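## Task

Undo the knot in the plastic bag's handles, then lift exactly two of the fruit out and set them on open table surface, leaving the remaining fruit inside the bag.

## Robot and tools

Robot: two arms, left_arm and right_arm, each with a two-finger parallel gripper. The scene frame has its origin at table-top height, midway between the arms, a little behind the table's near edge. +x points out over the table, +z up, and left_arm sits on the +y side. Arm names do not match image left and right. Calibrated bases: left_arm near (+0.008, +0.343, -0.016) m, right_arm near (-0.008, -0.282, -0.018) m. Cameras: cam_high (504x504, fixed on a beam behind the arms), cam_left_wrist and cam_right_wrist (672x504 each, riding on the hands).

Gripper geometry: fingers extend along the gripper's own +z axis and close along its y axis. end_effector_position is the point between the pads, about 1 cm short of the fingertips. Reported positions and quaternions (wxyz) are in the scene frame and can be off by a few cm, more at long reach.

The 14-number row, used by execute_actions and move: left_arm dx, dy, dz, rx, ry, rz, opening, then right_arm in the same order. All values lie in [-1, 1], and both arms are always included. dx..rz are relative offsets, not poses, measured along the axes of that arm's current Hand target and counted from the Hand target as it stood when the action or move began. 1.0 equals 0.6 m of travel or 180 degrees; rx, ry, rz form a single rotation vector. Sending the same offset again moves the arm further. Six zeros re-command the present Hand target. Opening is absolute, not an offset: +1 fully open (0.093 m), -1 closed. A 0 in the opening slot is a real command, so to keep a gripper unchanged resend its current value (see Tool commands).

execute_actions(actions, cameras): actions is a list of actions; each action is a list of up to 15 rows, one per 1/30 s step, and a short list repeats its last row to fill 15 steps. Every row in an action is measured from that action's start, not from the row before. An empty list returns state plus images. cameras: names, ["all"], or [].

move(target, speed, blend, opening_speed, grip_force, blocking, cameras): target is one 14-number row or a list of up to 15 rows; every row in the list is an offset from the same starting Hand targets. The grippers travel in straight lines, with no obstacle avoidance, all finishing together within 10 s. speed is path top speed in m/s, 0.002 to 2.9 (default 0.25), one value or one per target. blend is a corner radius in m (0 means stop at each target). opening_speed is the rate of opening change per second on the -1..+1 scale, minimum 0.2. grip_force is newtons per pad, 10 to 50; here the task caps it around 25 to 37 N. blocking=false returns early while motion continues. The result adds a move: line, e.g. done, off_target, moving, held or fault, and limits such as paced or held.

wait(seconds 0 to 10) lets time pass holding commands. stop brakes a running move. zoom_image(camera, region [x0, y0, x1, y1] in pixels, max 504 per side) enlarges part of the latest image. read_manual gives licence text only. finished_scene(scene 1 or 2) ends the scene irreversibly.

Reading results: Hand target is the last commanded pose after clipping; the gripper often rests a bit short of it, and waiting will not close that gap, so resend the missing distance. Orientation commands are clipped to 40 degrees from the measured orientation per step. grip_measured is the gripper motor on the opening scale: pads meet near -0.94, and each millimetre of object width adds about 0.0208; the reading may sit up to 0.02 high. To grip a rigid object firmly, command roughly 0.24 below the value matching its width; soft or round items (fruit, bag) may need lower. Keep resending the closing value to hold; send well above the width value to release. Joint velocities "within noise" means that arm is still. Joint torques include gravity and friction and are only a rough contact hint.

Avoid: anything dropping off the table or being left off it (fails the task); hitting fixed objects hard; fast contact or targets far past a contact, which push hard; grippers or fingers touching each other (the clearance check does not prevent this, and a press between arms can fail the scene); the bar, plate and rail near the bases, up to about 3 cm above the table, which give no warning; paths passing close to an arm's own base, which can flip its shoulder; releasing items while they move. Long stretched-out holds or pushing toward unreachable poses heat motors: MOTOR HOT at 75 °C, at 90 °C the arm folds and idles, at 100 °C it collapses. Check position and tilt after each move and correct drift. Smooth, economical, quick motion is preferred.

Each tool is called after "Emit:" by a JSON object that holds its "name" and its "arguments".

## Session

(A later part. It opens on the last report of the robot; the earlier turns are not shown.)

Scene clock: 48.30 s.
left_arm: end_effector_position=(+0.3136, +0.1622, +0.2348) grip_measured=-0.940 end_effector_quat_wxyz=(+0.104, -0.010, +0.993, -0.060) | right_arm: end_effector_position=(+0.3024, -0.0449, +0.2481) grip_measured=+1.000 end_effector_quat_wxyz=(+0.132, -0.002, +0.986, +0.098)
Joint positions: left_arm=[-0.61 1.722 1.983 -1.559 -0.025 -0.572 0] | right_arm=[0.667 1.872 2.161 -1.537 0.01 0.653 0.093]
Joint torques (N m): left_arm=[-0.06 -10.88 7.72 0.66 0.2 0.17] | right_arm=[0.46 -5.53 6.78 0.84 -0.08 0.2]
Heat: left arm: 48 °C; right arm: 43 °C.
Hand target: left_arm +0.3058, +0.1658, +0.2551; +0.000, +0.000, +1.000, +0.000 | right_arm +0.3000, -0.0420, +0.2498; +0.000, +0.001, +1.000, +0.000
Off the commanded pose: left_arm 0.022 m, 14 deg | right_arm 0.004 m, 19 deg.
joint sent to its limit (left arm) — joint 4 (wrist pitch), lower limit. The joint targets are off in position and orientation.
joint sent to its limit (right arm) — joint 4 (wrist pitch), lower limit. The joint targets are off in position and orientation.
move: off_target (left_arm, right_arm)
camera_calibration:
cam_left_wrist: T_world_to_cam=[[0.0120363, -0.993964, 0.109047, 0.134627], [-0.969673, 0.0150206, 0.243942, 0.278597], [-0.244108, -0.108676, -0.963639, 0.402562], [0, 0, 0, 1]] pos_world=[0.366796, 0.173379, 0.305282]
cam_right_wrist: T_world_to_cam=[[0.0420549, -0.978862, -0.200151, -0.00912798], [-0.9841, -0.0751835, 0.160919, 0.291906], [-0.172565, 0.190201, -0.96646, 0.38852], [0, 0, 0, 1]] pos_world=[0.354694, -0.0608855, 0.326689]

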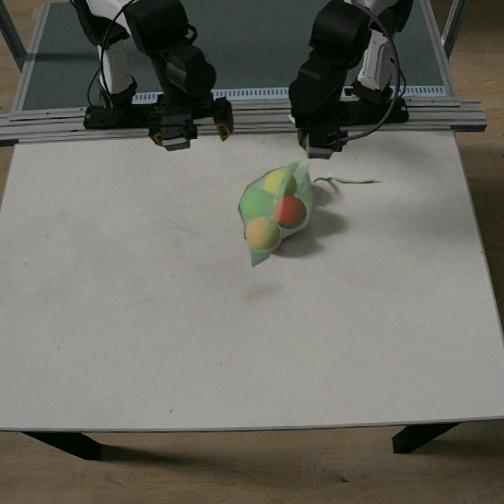

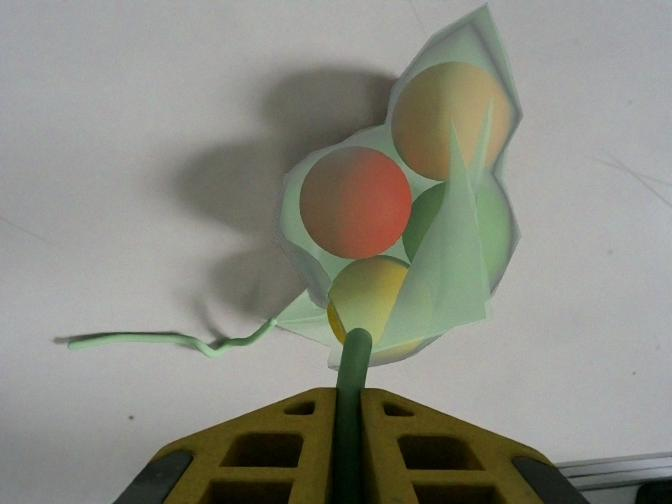

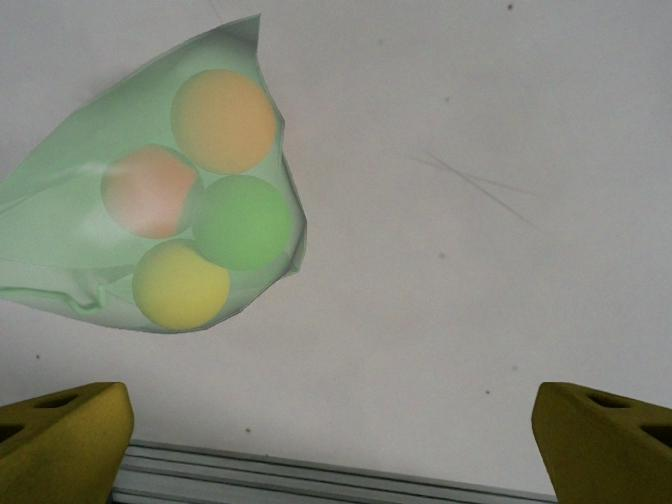

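Emit:
{"name": "move", "arguments": {"target": [[-0.2,-0.03,0.0,0,0,0,-1,0.0,0,0,0,0,0,1],[-0.25,-0.07,0.12,0,0,0,-1,0.0,0,0,0,0,0,1]], "speed": 0.12, "blend": [0.02,0], "cameras": ["all"]}}

Emit:
{"name": "zoom_image", "arguments": {"camera": "cam_right_wrist", "region": [0, 0, 400, 400]}}

Scene clock: 51.13 s.
left_arm: end_effector_position=(+0.4608, +0.1294, +0.1702) grip_measured=-0.940 end_effector_quat_wxyz=(+0.125, -0.012, +0.990, -0.059) | right_arm: end_effector_position=(+0.3024, -0.0449, +0.2481) grip_measured=+1.000 end_effector_quat_wxyz=(+0.132, -0.002, +0.986, +0.098)
Joint positions: left_arm=[-0.504 2.341 2.647 -1.566 -0.017 -0.471 0] | right_arm=[0.667 1.872 2.161 -1.537 0.01 0.653 0.093]
Joint torques (N m): left_arm=[-1.33 -13.67 7.72 0.75 0.11 0.04] | right_arm=[0.39 -5.52 6.68 0.84 -0.04 0.23]
Heat: left arm: 48 °C; right arm: 43 °C.
Hand target: left_arm +0.4560, +0.1239, +0.1833; +0.001, +0.000, +1.000, +0.000 | right_arm +0.3000, -0.0420, +0.2498; +0.000, +0.001, +1.000, +0.000
Off the commanded pose: left_arm 0.015 m, 16 deg | right_arm 0.004 m, 19 deg.
joint sent to its limit (left arm) — joint 4 (wrist pitch), lower limit. The joint targets are off in position and orientation.
joint sent to its limit (right arm) — joint 4 (wrist pitch), lower limit. The joint targets are off in position and orientation.
move: off_target (left_arm, right_arm)
camera_calibration:
cam_left_wrist: T_world_to_cam=[[0.0139737, -0.994074, 0.107801, 0.10661], [-0.979025, 0.0083136, 0.203569, 0.449654], [-0.203259, -0.108384, -0.973108, 0.355477], [0, 0, 0, 1]] pos_world=[0.510986, 0.140768, 0.242889]
cam_right_wrist: T_world_to_cam=[[0.0416164, -0.978856, -0.200275, -0.0089519], [-0.98412, -0.0747774, 0.160982, 0.291932], [-0.172555, 0.190395, -0.966424, 0.38842], [0, 0, 0, 1]] pos_world=[0.354693, -0.0608857, 0.326589]

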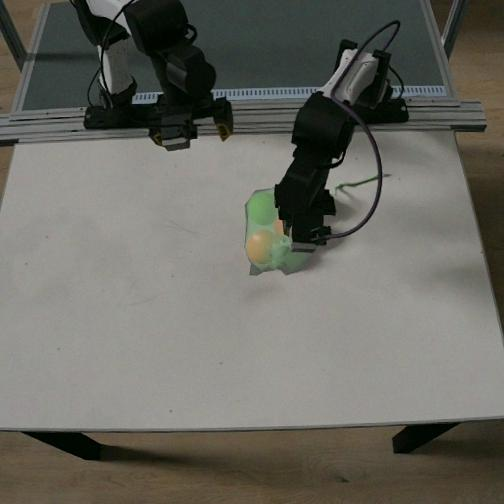

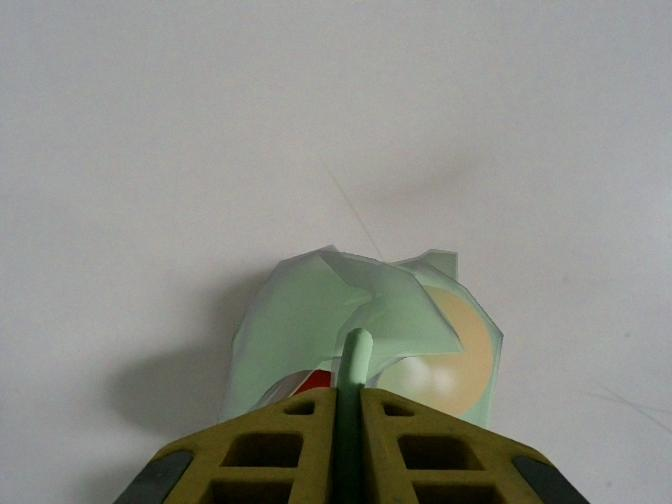

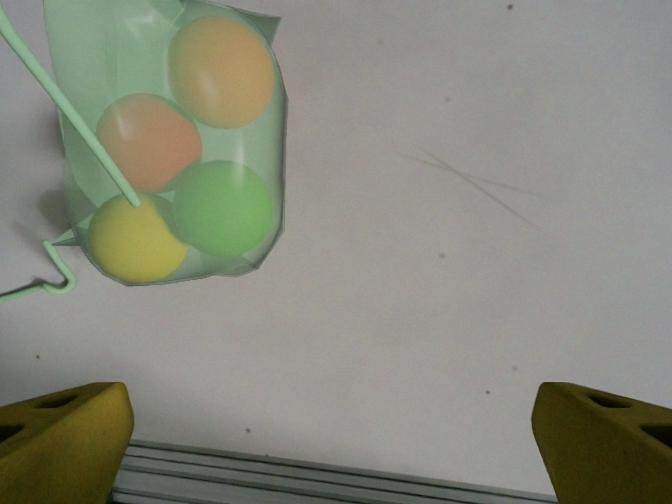

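Scaled by 1.260 from the camera's 672x504 image, which has a finer 960x720 frame.

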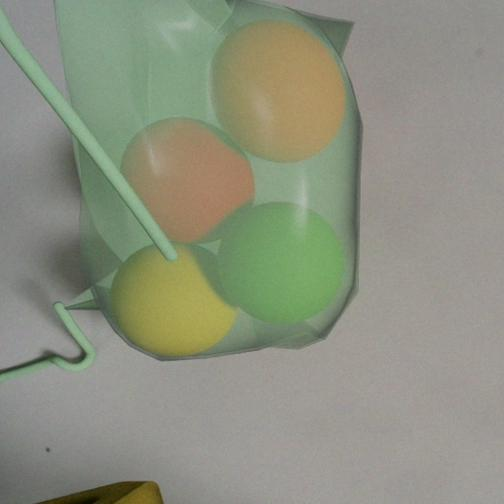

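Emit:
{"name": "move", "arguments": {"target": [0,0.03,-0.18,0,0,0,-1,0.0,0,0,0,0,0,1], "speed": 0.12, "cameras": ["all"]}}

Emit:
{"name": "zoom_image", "arguments": {"camera": "cam_left_wrist", "region": [200, 200, 520, 450]}}

Emit:
{"name": "zoom_image", "arguments": {"camera": "cam_high", "region": [220, 150, 350, 300]}}

Emit:
{"name": "zoom_image", "arguments": {"camera": "cam_right_wrist", "region": [0, 0, 400, 400]}}

Scene clock: 53.23 s.
left_arm: end_effector_position=(+0.4675, +0.1365, +0.2550) grip_measured=-0.940 end_effector_quat_wxyz=(+0.232, -0.011, +0.967, -0.106) | right_arm: end_effector_position=(+0.3024, -0.0449, +0.2481) grip_measured=+1.000 end_effector_quat_wxyz=(+0.132, -0.002, +0.986, +0.098)
Joint positions: left_arm=[-0.488 2.265 2.81 -1.567 -0.017 -0.449 0] | right_arm=[0.667 1.872 2.161 -1.537 0.01 0.653 0.093]
Joint torques (N m): left_arm=[-0.08 -17.25 7.32 1.2 0.17 0.2] | right_arm=[0.5 -5.52 6.71 0.85 -0.07 0.25]
Heat: left arm: 49 °C; right arm: 43 °C.
Hand target: left_arm +0.4558, +0.1420, +0.2913; +0.001, +0.000, +1.000, +0.000 | right_arm +0.3000, -0.0420, +0.2498; +0.000, +0.001, +1.000, +0.000
Off the commanded pose: left_arm 0.039 m, 29 deg | right_arm 0.004 m, 19 deg.
joint sent to its limit (left arm) — joint 4 (wrist pitch), lower limit. The joint targets are off in position and orientation.
joint sent to its limit (right arm) — joint 4 (wrist pitch), lower limit. The joint targets are off in position and orientation.
move: off_target (left_arm, right_arm)
camera_calibration:
cam_left_wrist: T_world_to_cam=[[-0.0207847, -0.979597, 0.199893, 0.0952281], [-0.999717, 0.0180431, -0.0155275, 0.503088], [0.011604, -0.20016, -0.979695, 0.353892], [0, 0, 0, 1]] pos_world=[0.500818, 0.155043, 0.335483]
cam_right_wrist: T_world_to_cam=[[0.0416164, -0.978856, -0.200275, -0.0089519], [-0.98412, -0.0747774, 0.160982, 0.291932], [-0.172555, 0.190395, -0.966424, 0.38842], [0, 0, 0, 1]] pos_world=[0.354693, -0.0608857, 0.326589]

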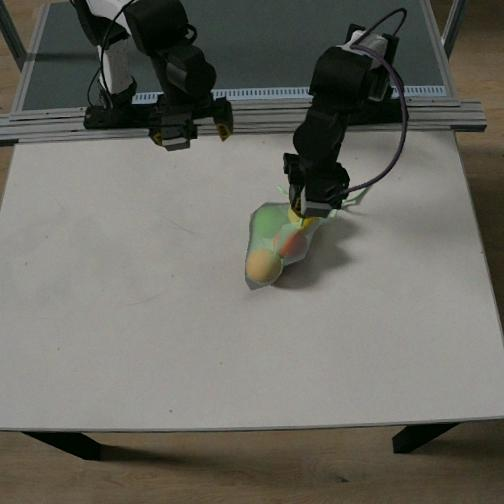

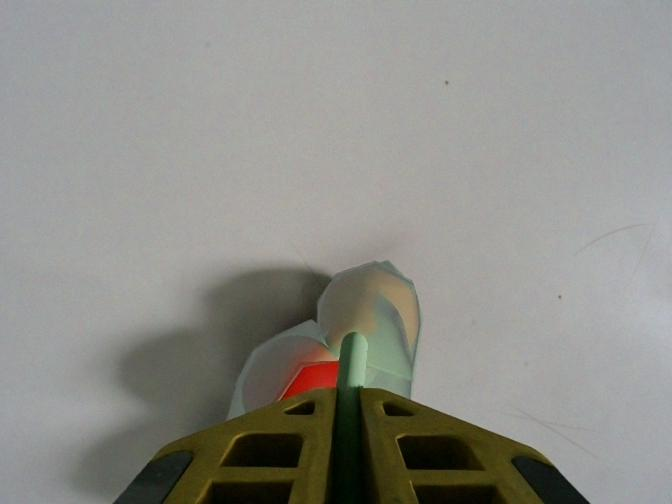

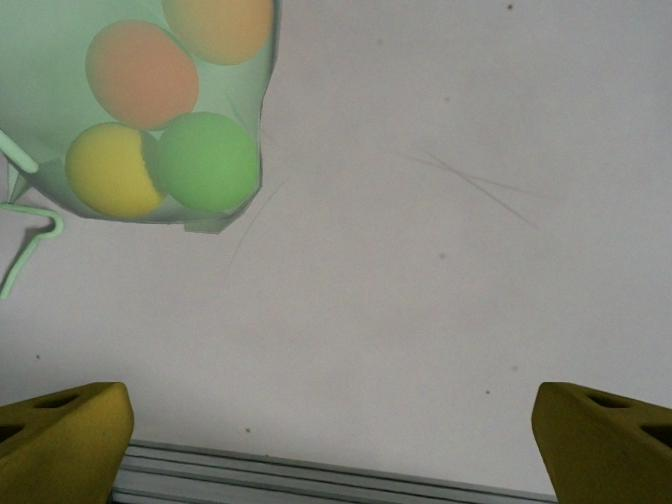

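Scaled by 1.575 from the camera's 672x504 image, which has a finer 960x720 frame.

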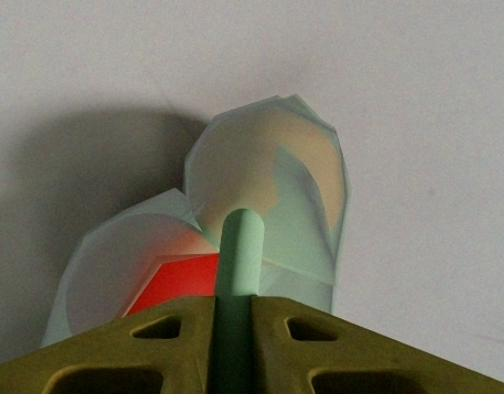

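Scaled by 3.360 from the camera's 504x504 image, which has a finer 720x720 frame.

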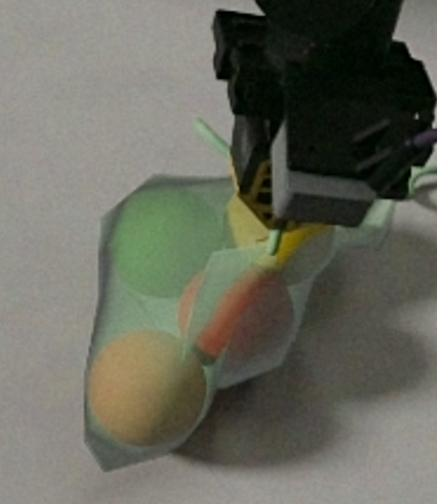

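Scaled by 1.260 from the camera's 672x504 image, which has a finer 960x720 frame.

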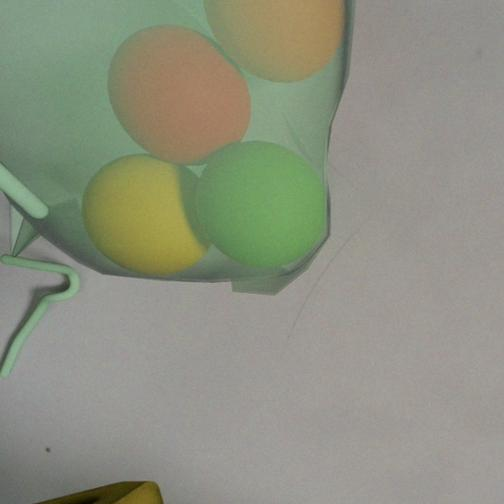

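Emit:
{"name": "move", "arguments": {"target": [[-0.0,-0.2,0.08,0,0,0,-1,0.05,-0.15,0,0,0,0,1],[0,-0.22,0.2,0,0,0,-1,0.05,-0.2,0,0,0,0,1]], "speed": 0.12, "cameras": ["all"]}}

Emit:
{"name": "zoom_image", "arguments": {"camera": "cam_high", "region": [200, 150, 350, 300]}}

Scene clock: 59.27 s.
left_arm: end_effector_position=(+0.4547, +0.0216, +0.1583) grip_measured=-0.940 end_effector_quat_wxyz=(+0.169, +0.006, +0.979, -0.111) | right_arm: end_effector_position=(+0.2799, -0.1580, +0.2432) grip_measured=+1.000 end_effector_quat_wxyz=(+0.126, +0.006, +0.991, +0.054)
Joint positions: left_arm=[-0.695 2.495 2.836 -1.475 -0.037 -0.618 0] | right_arm=[0.425 1.597 1.833 -1.537 0.01 0.427 0.093]
Joint torques (N m): left_arm=[-1.44 -13.72 7.76 1.42 0.14 -0.28] | right_arm=[-0.59 -6.99 4.44 0.73 -0.08 0.01]
Heat: left arm: 50 °C; right arm: 43 °C.
Hand target: left_arm +0.4560, +0.0099, +0.1714; +0.000, +0.000, +1.000, +0.000 | right_arm +0.2698, -0.1620, +0.2497; +0.000, +0.001, +1.000, +0.000
Off the commanded pose: left_arm 0.018 m, 23 deg | right_arm 0.013 m, 16 deg.
elbow stopped short (left arm): the move would have taken joint 3 (elbow) straighter than the controller allows.
joint sent to its limit (right arm) — joint 4 (wrist pitch), lower limit. The joint targets are off in orientation, not in position.
move: off_target (left_arm, right_arm)
camera_calibration:
cam_left_wrist: T_world_to_cam=[[-0.0429551, -0.977954, 0.204356, 0.0109831], [-0.991896, 0.0662241, 0.108424, 0.466647], [-0.119567, -0.198043, -0.972874, 0.294851], [0, 0, 0, 1]] pos_world=[0.498591, 0.0382308, 0.234013]
cam_right_wrist: T_world_to_cam=[[0.0135735, -0.99311, -0.1164, -0.134526], [-0.982989, -0.0345773, 0.180382, 0.263455], [-0.183164, 0.111971, -0.976685, 0.394438], [0, 0, 0, 1]] pos_world=[0.333046, -0.168655, 0.322061]

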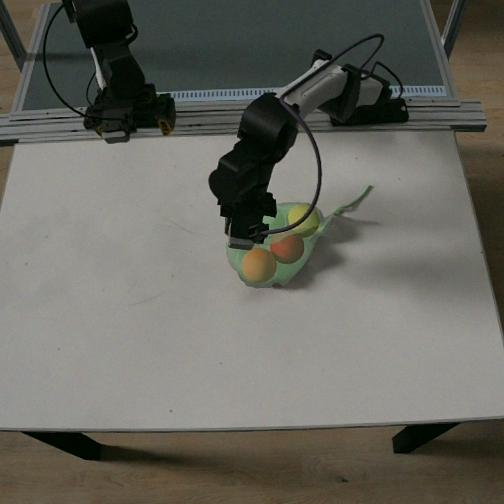

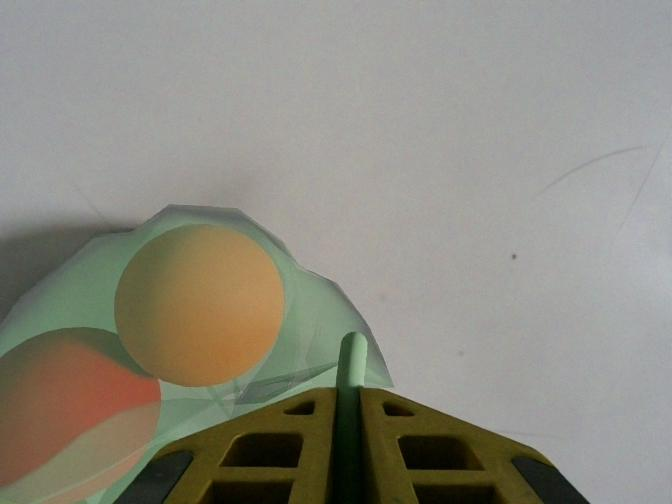

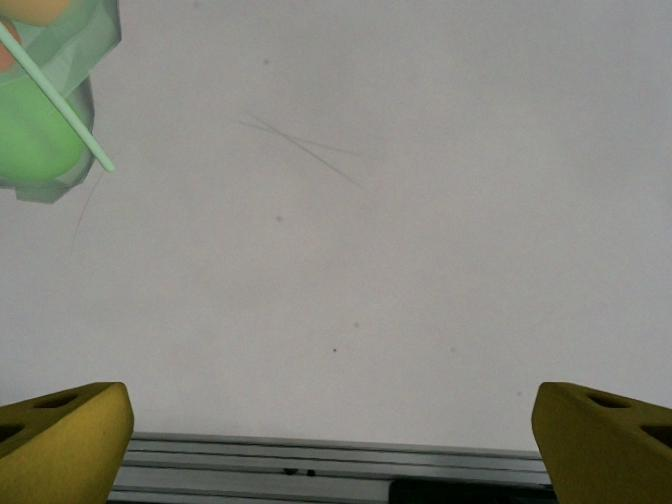

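Scaled by 3.360 from the camera's 504x504 image, which has a finer 720x720 frame.

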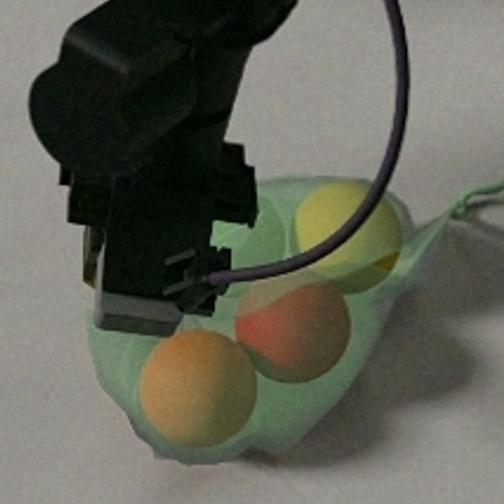

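Emit:
{"name": "move", "arguments": {"target": [[0,-0.05,0.08,0,0,0,-1,0,0,0,0,0,0,1],[0,-0.05,0.08,0,0,0,-0.3,0,0,0,0,0,0,1],[0.05,0.35,-0.15,0,0,0,1,0,0,0,0,0,0,1]], "speed": 0.2, "cameras": ["all"]}}

Emit:
{"name": "zoom_image", "arguments": {"camera": "cam_high", "region": [200, 150, 350, 300]}}

Emit:
{"name": "zoom_image", "arguments": {"camera": "cam_left_wrist", "region": [300, 50, 672, 400]}}

Scene clock: 65.30 s.
left_arm: end_effector_position=(+0.4384, +0.2181, +0.2456) grip_measured=+1.000 end_effector_quat_wxyz=(+0.177, -0.015, +0.982, -0.061) | right_arm: end_effector_position=(+0.2799, -0.1580, +0.2432) grip_measured=+1.000 end_effector_quat_wxyz=(+0.126, +0.006, +0.991, +0.054)
Joint positions: left_arm=[-0.336 2.038 2.435 -1.558 0.009 -0.313 0.093] | right_arm=[0.425 1.597 1.833 -1.537 0.01 0.427 0.093]
Joint torques (N m): left_arm=[-0.69 -13.96 4.83 0.9 0.03 0.17] | right_arm=[-0.49 -7.05 4.3 0.76 -0.08 0.03]
Heat: left arm: 52 °C; right arm: 43 °C.
Hand target: left_arm +0.4258, +0.2199, +0.2612; +0.000, +0.000, +1.000, +0.000 | right_arm +0.2698, -0.1620, +0.2497; +0.000, +0.001, +1.000, +0.000
Off the commanded pose: left_arm 0.020 m, 22 deg | right_arm 0.013 m, 16 deg.
elbow stopped short (left arm): the move would have taken joint 3 (elbow) straighter than the controller allows.
joint sent to its limit (left arm) — joint 4 (wrist pitch), lower limit. The joint targets are off in position and orientation.
joint sent to its limit (right arm) — joint 4 (wrist pitch), lower limit. The joint targets are off in orientation, not in position.
move: off_target (left_arm, right_arm); target 2's new opening was sent with left_arm's hand 0.022 m and 20 deg from that target; target 3's new opening was sent with left_arm's hand 0.020 m and 22 deg from that target
camera_calibration:
cam_left_wrist: T_world_to_cam=[[0.0137844, -0.993336, 0.114431, 0.185302], [-0.994904, -0.00219413, 0.100801, 0.44612], [-0.099878, -0.115237, -0.988304, 0.393852], [0, 0, 0, 1]] pos_world=[0.48063, 0.230432, 0.323072]
cam_right_wrist: T_world_to_cam=[[0.0140111, -0.993118, -0.116279, -0.134711], [-0.982981, -0.0349838, 0.180346, 0.263396], [-0.183173, 0.111773, -0.976706, 0.394415], [0, 0, 0, 1]] pos_world=[0.333047, -0.168655, 0.322061]

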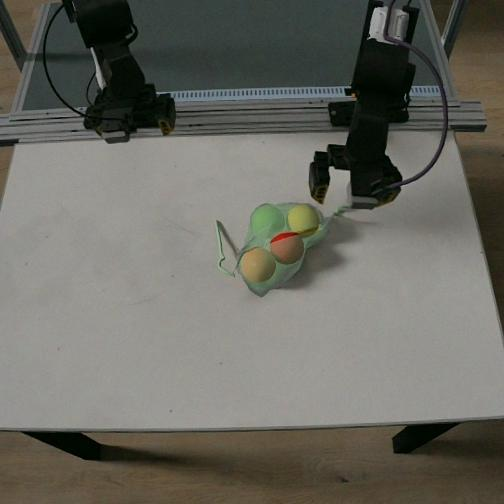

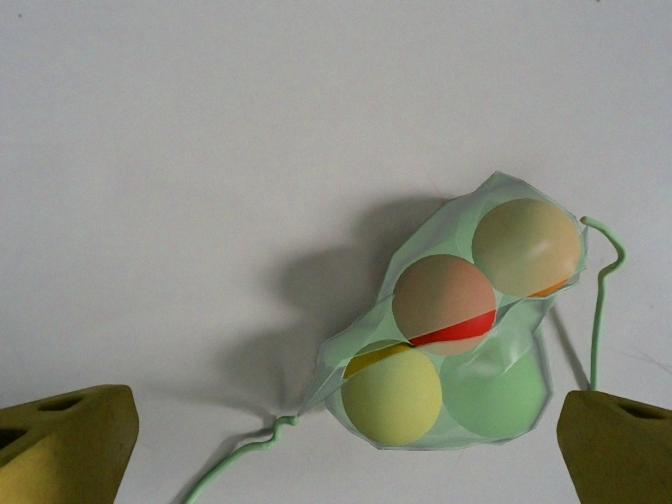

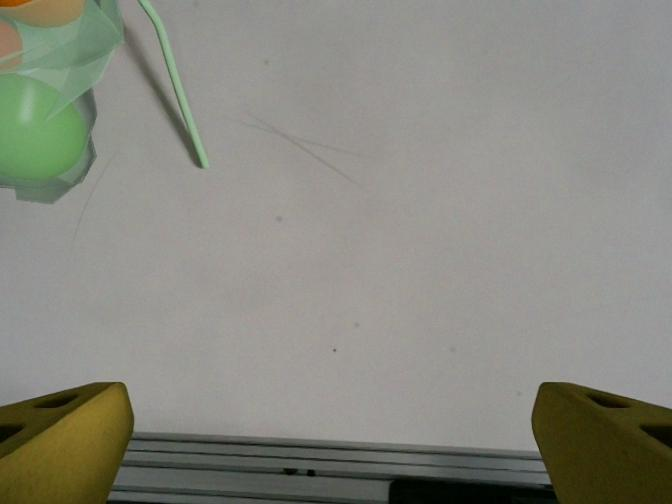

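Scaled by 3.360 from the camera's 504x504 image, which has a finer 720x720 frame.

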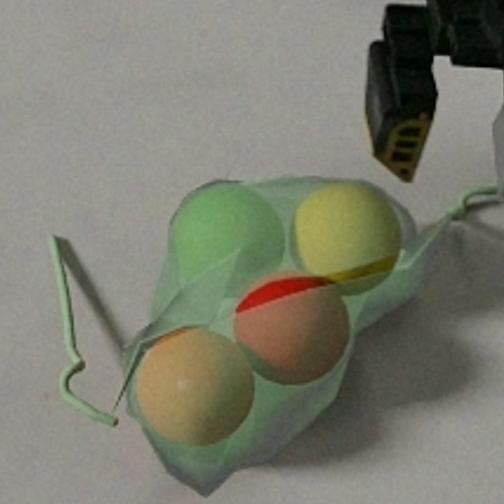

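Scaled by 1.355 from the camera's 672x504 image, which has a finer 960x720 frame.

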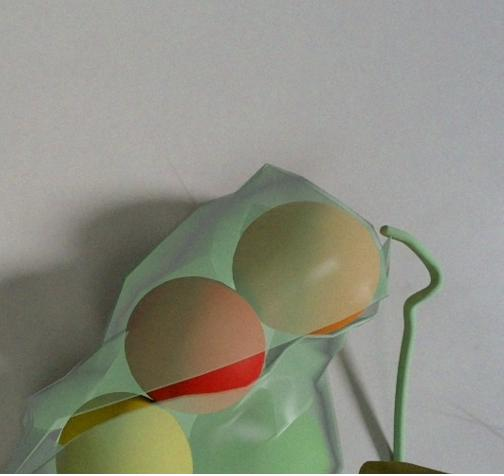

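Emit:
{"name": "move", "arguments": {"target": [0.036,-0.175,0.202,0,0,-0.156,1,0,0,0,0,0,0,1], "speed": 0.2, "cameras": ["cam_left_wrist","cam_high"]}}

Scene clock: 68.60 s.
left_arm: end_effector_position=(+0.4101, +0.1194, +0.1306) grip_measured=+1.000 end_effector_quat_wxyz=(+0.036, -0.238, +0.970, -0.024) | right_arm: end_effector_position=(+0.2799, -0.1580, +0.2432) grip_measured=+1.000 end_effector_quat_wxyz=(+0.126, +0.006, +0.991, +0.054)
Joint positions: left_arm=[-0.577 2.265 2.372 -1.56 -0.029 -1.001 0.093] | right_arm=[0.425 1.597 1.833 -1.537 0.01 0.427 0.093]
Joint torques (N m): left_arm=[-1.07 -12.83 7.08 0.32 0.19 -0.3] | right_arm=[-0.43 -7.15 4.36 0.76 -0.1 0]
Heat: left arm: 52 °C; right arm: 43 °C.
Hand target: left_arm +0.4044, +0.1148, +0.1401; +0.000, -0.243, +0.970, -0.001 | right_arm +0.2698, -0.1620, +0.2497; +0.000, +0.001, +1.000, +0.000
Off the commanded pose: left_arm 0.012 m, 5 deg | right_arm 0.013 m, 16 deg.
joint sent to its limit (left arm) — joint 4 (wrist pitch), lower limit. The joint targets are off in position and orientation.
joint sent to its limit (right arm) — joint 4 (wrist pitch), lower limit. The joint targets are off in orientation, not in position.
move: off_target (left_arm, right_arm)
camera_calibration:
cam_left_wrist: T_world_to_cam=[[0.462208, -0.885291, 0.0512227, -0.0878225], [-0.826725, -0.409296, 0.386008, 0.371699], [-0.320764, -0.220763, -0.921072, 0.360369], [0, 0, 0, 1]] pos_world=[0.463478, 0.153943, 0.192946]
Images, in order (width x height): cam_high 504x504, cam_left_wrist 672x504.

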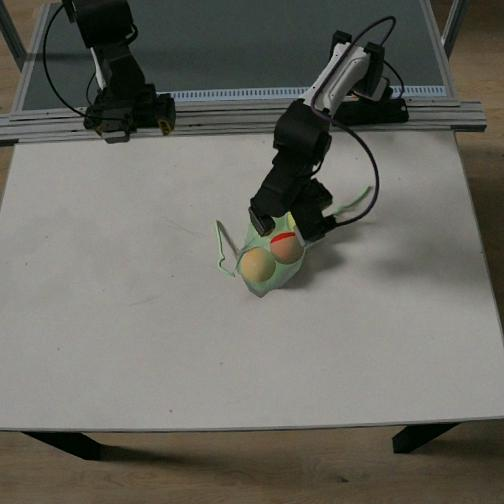

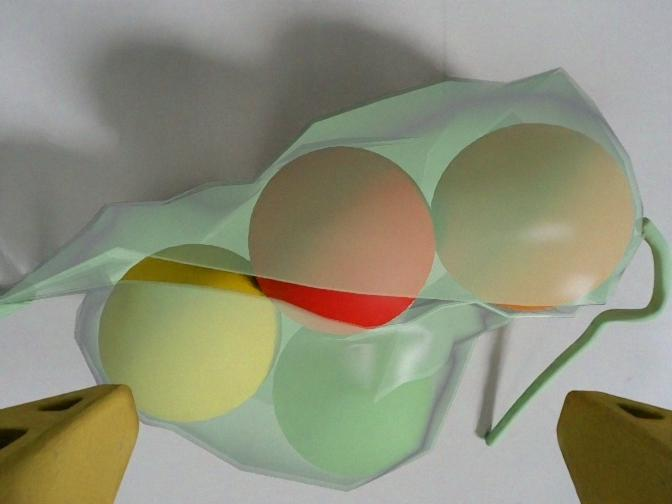

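Emit:
{"name": "move", "arguments": {"target": [[0.005,-0.0094,0.08,0,0,0,0.64,0,0,0,0,0,0,1],[0.005,-0.0094,0.15,0,0,0,0.64,0,0,0,0,0,0,1]], "speed": 0.1, "cameras": ["cam_left_wrist","cam_high"]}}

Emit:
{"name": "zoom_image", "arguments": {"camera": "cam_high", "region": [200, 150, 350, 300]}}

Scene clock: 71.13 s.
left_arm: end_effector_position=(+0.4001, +0.1185, +0.0331) grip_measured=+0.642 end_effector_quat_wxyz=(-0.019, -0.238, +0.971, +0.028) | right_arm: end_effector_position=(+0.2799, -0.1580, +0.2432) grip_measured=+1.000 end_effector_quat_wxyz=(+0.126, +0.006, +0.991, +0.054)
Joint positions: left_arm=[-0.586 2.351 2.13 -1.385 -0.027 -1.013 0.076] | right_arm=[0.425 1.597 1.833 -1.537 0.01 0.427 0.093]
Joint torques (N m): left_arm=[-0.9 -16.87 5.19 0.57 0.19 -0.31] | right_arm=[-0.44 -6.99 4.21 0.72 -0.06 -0.01]
Motor temperatures (°C): left_arm=[27 53 46 38 26 27 31] | right_arm=[25 39 39 42 27 24 27]
Heat: left arm: 53 °C; right arm: 42 °C.
Hand target: left_arm +0.4045, +0.1084, +0.0501; +0.000, -0.243, +0.970, +0.000 | right_arm +0.2698, -0.1620, +0.2497; +0.000, +0.001, +1.000, +0.000
Off the commanded pose: left_arm 0.020 m, 4 deg | right_arm 0.013 m, 16 deg.
joint sent to its limit (right arm) — joint 4 (wrist pitch), lower limit. The joint targets are off in orientation, not in position.
move: off_target (left_arm, right_arm)
camera_calibration:
cam_left_wrist: T_world_to_cam=[[0.461094, -0.884095, -0.0759486, -0.0744956], [-0.770124, -0.441228, 0.460681, 0.379429], [-0.440797, -0.153927, -0.88431, 0.306048], [0, 0, 0, 1]] pos_world=[0.461462, 0.148663, 0.0901874]
Images, in order (width x height): cam_high 504x504, cam_left_wrist 672x504.

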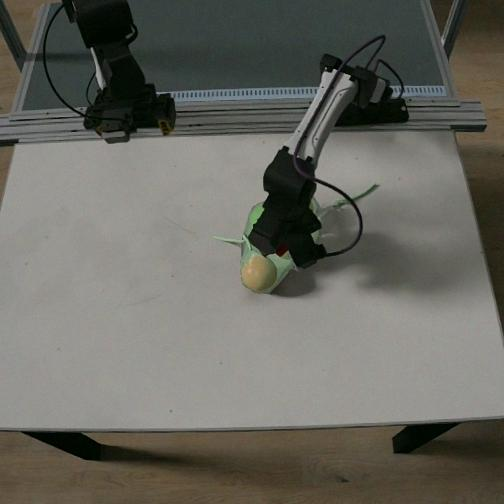

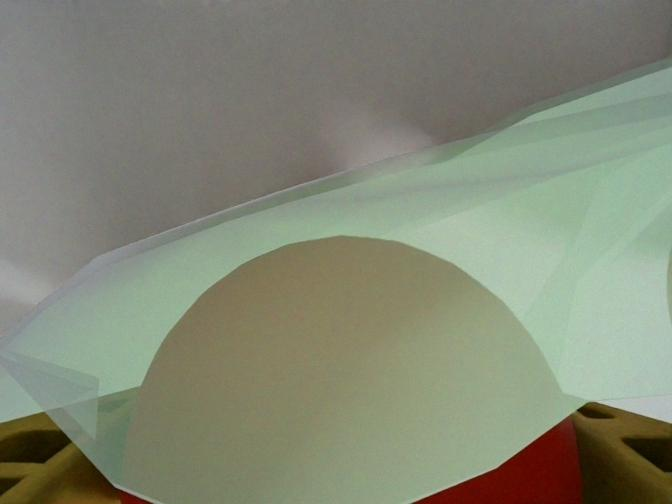

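Scaled by 3.360 from the camera's 504x504 image, which has a finer 720x720 frame.

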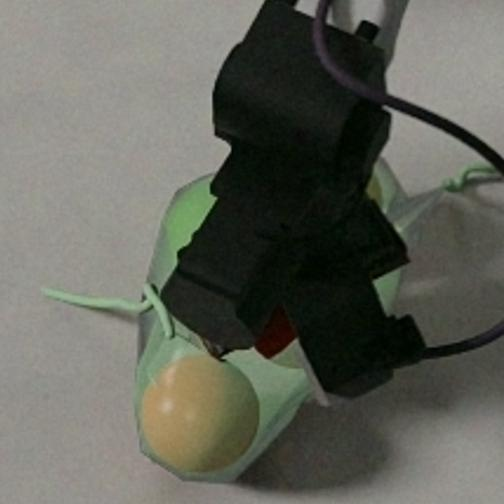

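Emit:
{"name": "move", "arguments": {"target": [[-0.018,-0.01,0,0,0,0,0.64,0,0,0,0,0,0,1],[-0.018,-0.01,0,0,0,0,0.0,0,0,0,0,0,0,1]], "speed": 0.08, "opening_speed": 0.6, "cameras": ["cam_left_wrist","cam_high"]}}

Scene clock: 74.03 s.
left_arm: end_effector_position=(+0.4147, +0.1116, +0.0418) grip_measured=+0.350 end_effector_quat_wxyz=(-0.001, -0.240, +0.971, +0.010) | right_arm: end_effector_position=(+0.2799, -0.1580, +0.2432) grip_measured=+1.000 end_effector_quat_wxyz=(+0.126, +0.006, +0.991, +0.054)
Joint positions: left_arm=[-0.583 2.37 2.202 -1.385 -0.026 -1.013 0.062] | right_arm=[0.425 1.597 1.833 -1.537 0.01 0.427 0.093]
Joint torques (N m): left_arm=[0.05 -13.22 8.02 0.22 0.16 -0.17] | right_arm=[-0.42 -7.09 4.34 0.75 -0.1 0.01]
Heat: left arm: 53 °C; right arm: 42 °C.
Hand target: left_arm +0.4168, +0.1081, +0.0501; +0.000, -0.243, +0.970, +0.000 | right_arm +0.2698, -0.1620, +0.2497; +0.000, +0.001, +1.000, +0.000
Off the commanded pose: left_arm 0.009 m, 1 deg | right_arm 0.013 m, 16 deg.
joint sent to its limit (right arm) — joint 4 (wrist pitch), lower limit. The joint targets are off in orientation, not in position.
move: off_target (right_arm)
camera_calibration:
cam_left_wrist: T_world_to_cam=[[0.466865, -0.883761, -0.0316725, -0.0908256], [-0.788598, -0.432266, 0.437332, 0.391186], [-0.400188, -0.179198, -0.898742, 0.305715], [0, 0, 0, 1]] pos_world=[0.473235, 0.143612, 0.100803]
Images, in order (width x height): cam_high 504x504, cam_left_wrist 672x504.

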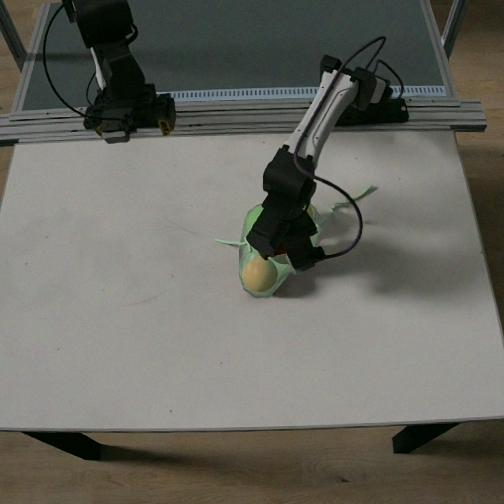

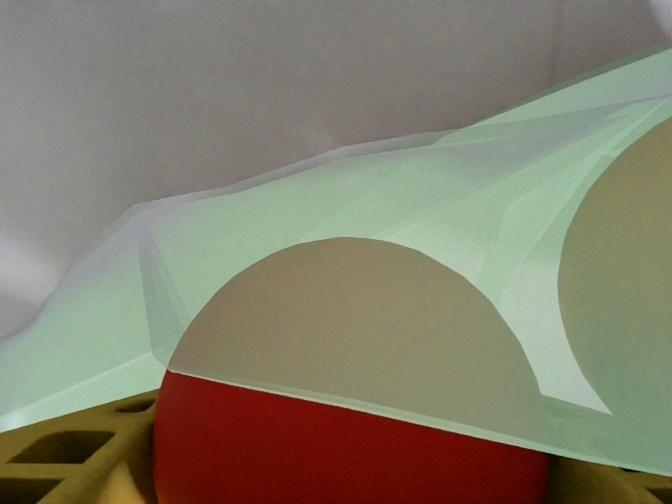

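Emit:
{"name": "move", "arguments": {"target": [[0.03,0,-0.08,0,0,0,0,0,0,0,0,0,0,1],[0.03,0,-0.28,0,0,0,0,0,0,0,0,0,0,1]], "speed": 0.1, "cameras": ["all"]}}

Emit:
{"name": "zoom_image", "arguments": {"camera": "cam_high", "region": [200, 130, 350, 300]}}

Scene clock: 77.20 s.
left_arm: end_effector_position=(+0.4111, +0.1011, +0.1879) grip_measured=+0.350 end_effector_quat_wxyz=(+0.093, -0.237, +0.963, -0.086) | right_arm: end_effector_position=(+0.2799, -0.1580, +0.2432) grip_measured=+1.000 end_effector_quat_wxyz=(+0.126, +0.006, +0.991, +0.054)
Joint positions: left_arm=[-0.61 2.197 2.472 -1.559 -0.026 -1.034 0.062] | right_arm=[0.425 1.597 1.833 -1.537 0.01 0.427 0.093]
Joint torques (N m): left_arm=[-1.24 -16.58 7.64 0.64 0.11 -0.27] | right_arm=[-0.57 -7.16 4.41 0.74 -0.04 0.02]
Heat: left arm: 54 °C; right arm: 42 °C.
Hand target: left_arm +0.4008, +0.0998, +0.2181; +0.000, -0.243, +0.970, +0.000 | right_arm +0.2698, -0.1620, +0.2497; +0.000, +0.001, +1.000, +0.000
Off the commanded pose: left_arm 0.032 m, 15 deg | right_arm 0.013 m, 16 deg.
joint sent to its limit (left arm) — joint 4 (wrist pitch), lower limit. The joint targets are off in position and orientation.
joint sent to its limit (right arm) — joint 4 (wrist pitch), lower limit. The joint targets are off in orientation, not in position.
move: off_target (left_arm, right_arm)
camera_calibration:
cam_left_wrist: T_world_to_cam=[[0.44502, -0.873179, 0.198788, -0.129277], [-0.875037, -0.376786, 0.303878, 0.374922], [-0.190439, -0.309179, -0.931741, 0.36672], [0, 0, 0, 1]] pos_world=[0.455439, 0.141765, 0.253456]
cam_right_wrist: T_world_to_cam=[[0.0140111, -0.993118, -0.116279, -0.134711], [-0.982981, -0.0349838, 0.180346, 0.263396], [-0.183173, 0.111773, -0.976706, 0.394415], [0, 0, 0, 1]] pos_world=[0.333047, -0.168655, 0.322061]

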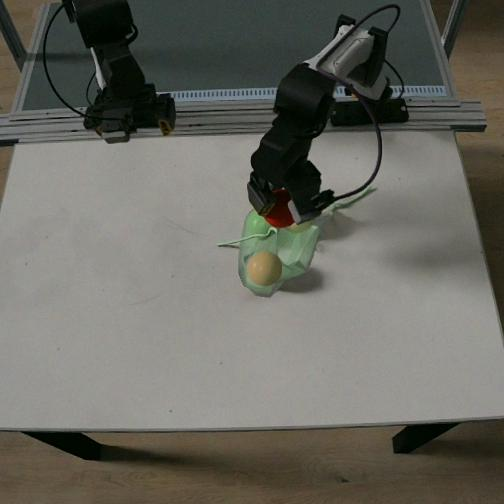

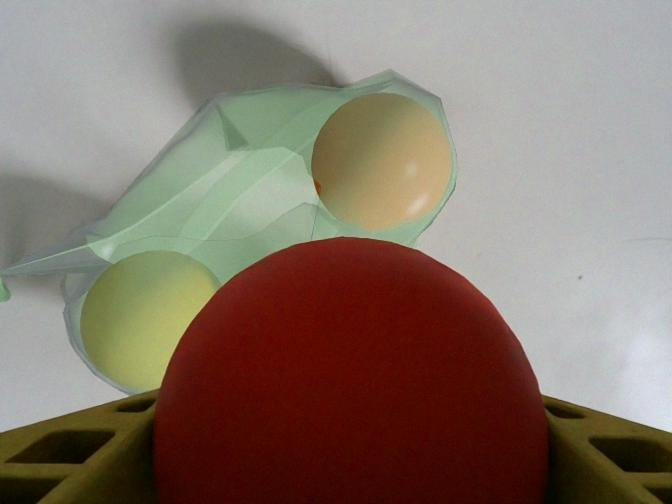

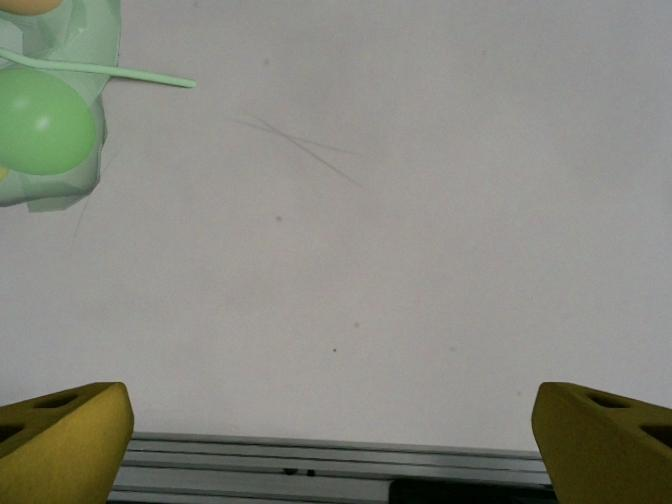

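Scaled by 2.965 from the camera's 504x504 image, which has a finer 720x720 frame.

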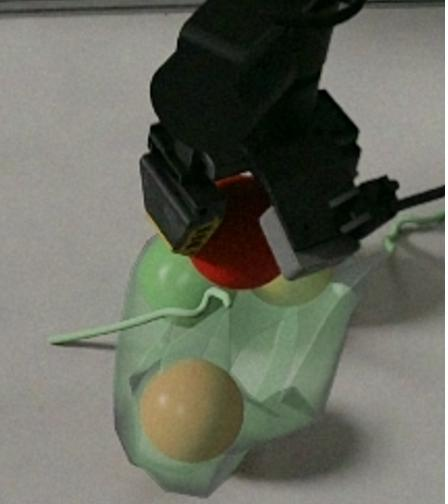

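Emit:
{"name": "move", "arguments": {"target": [[-0.144,0.375,0,0,0,0,0,0,0,0,0,0,0,1],[-0.144,0.375,0.245,0,0,0,0,0,0,0,0,0,0,1]], "speed": 0.18, "cameras": ["cam_left_wrist","cam_high"]}}

Scene clock: 80.93 s.
left_arm: end_effector_position=(+0.3634, +0.3373, +0.0655) grip_measured=+0.350 end_effector_quat_wxyz=(-0.021, -0.253, +0.967, +0.000) | right_arm: end_effector_position=(+0.2799, -0.1580, +0.2432) grip_measured=+1.000 end_effector_quat_wxyz=(+0.126, +0.006, +0.991, +0.054)
Joint positions: left_arm=[-0.061 1.889 1.538 -1.226 0.015 -0.518 0.062] | right_arm=[0.425 1.597 1.833 -1.537 0.01 0.427 0.093]
Joint torques (N m): left_arm=[-0.84 -10.36 5.9 0.59 -0.01 0.16] | right_arm=[-0.49 -7.15 4.36 0.73 -0.1 -0.01]
Heat: left arm: 54 °C; right arm: 42 °C.
Hand target: left_arm +0.3710, +0.3388, +0.0709; +0.000, -0.243, +0.970, +0.000 | right_arm +0.2698, -0.1620, +0.2497; +0.000, +0.001, +1.000, +0.000
Off the commanded pose: left_arm 0.009 m, 3 deg | right_arm 0.013 m, 16 deg.
joint sent to its limit (right arm) — joint 4 (wrist pitch), lower limit. The joint targets are off in orientation, not in position.
move: off_target (left_arm, right_arm)
camera_calibration:
cam_left_wrist: T_world_to_cam=[[0.489778, -0.871535, -0.0233248, 0.120299], [-0.761018, -0.440419, 0.476322, 0.428094], [-0.425404, -0.215542, -0.878961, 0.367053], [0, 0, 0, 1]] pos_world=[0.423014, 0.372501, 0.121521]
Images, in order (width x height): cam_high 504x504, cam_left_wrist 672x504.

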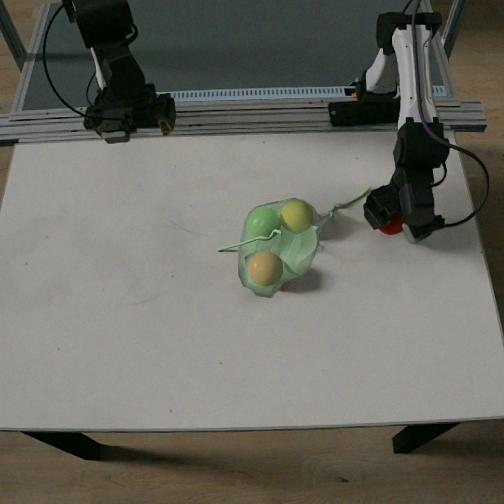

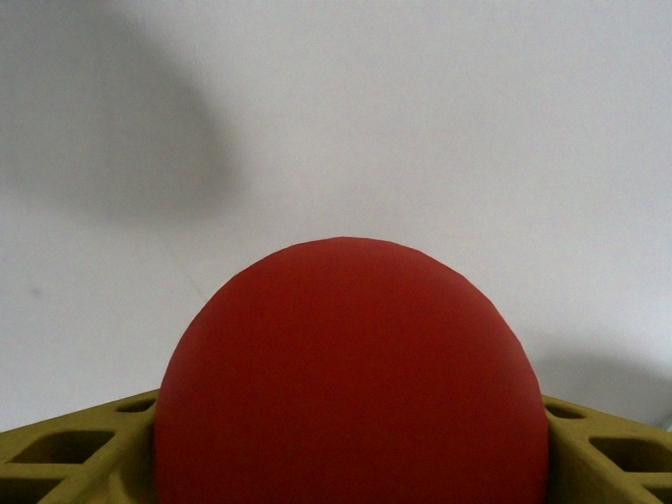

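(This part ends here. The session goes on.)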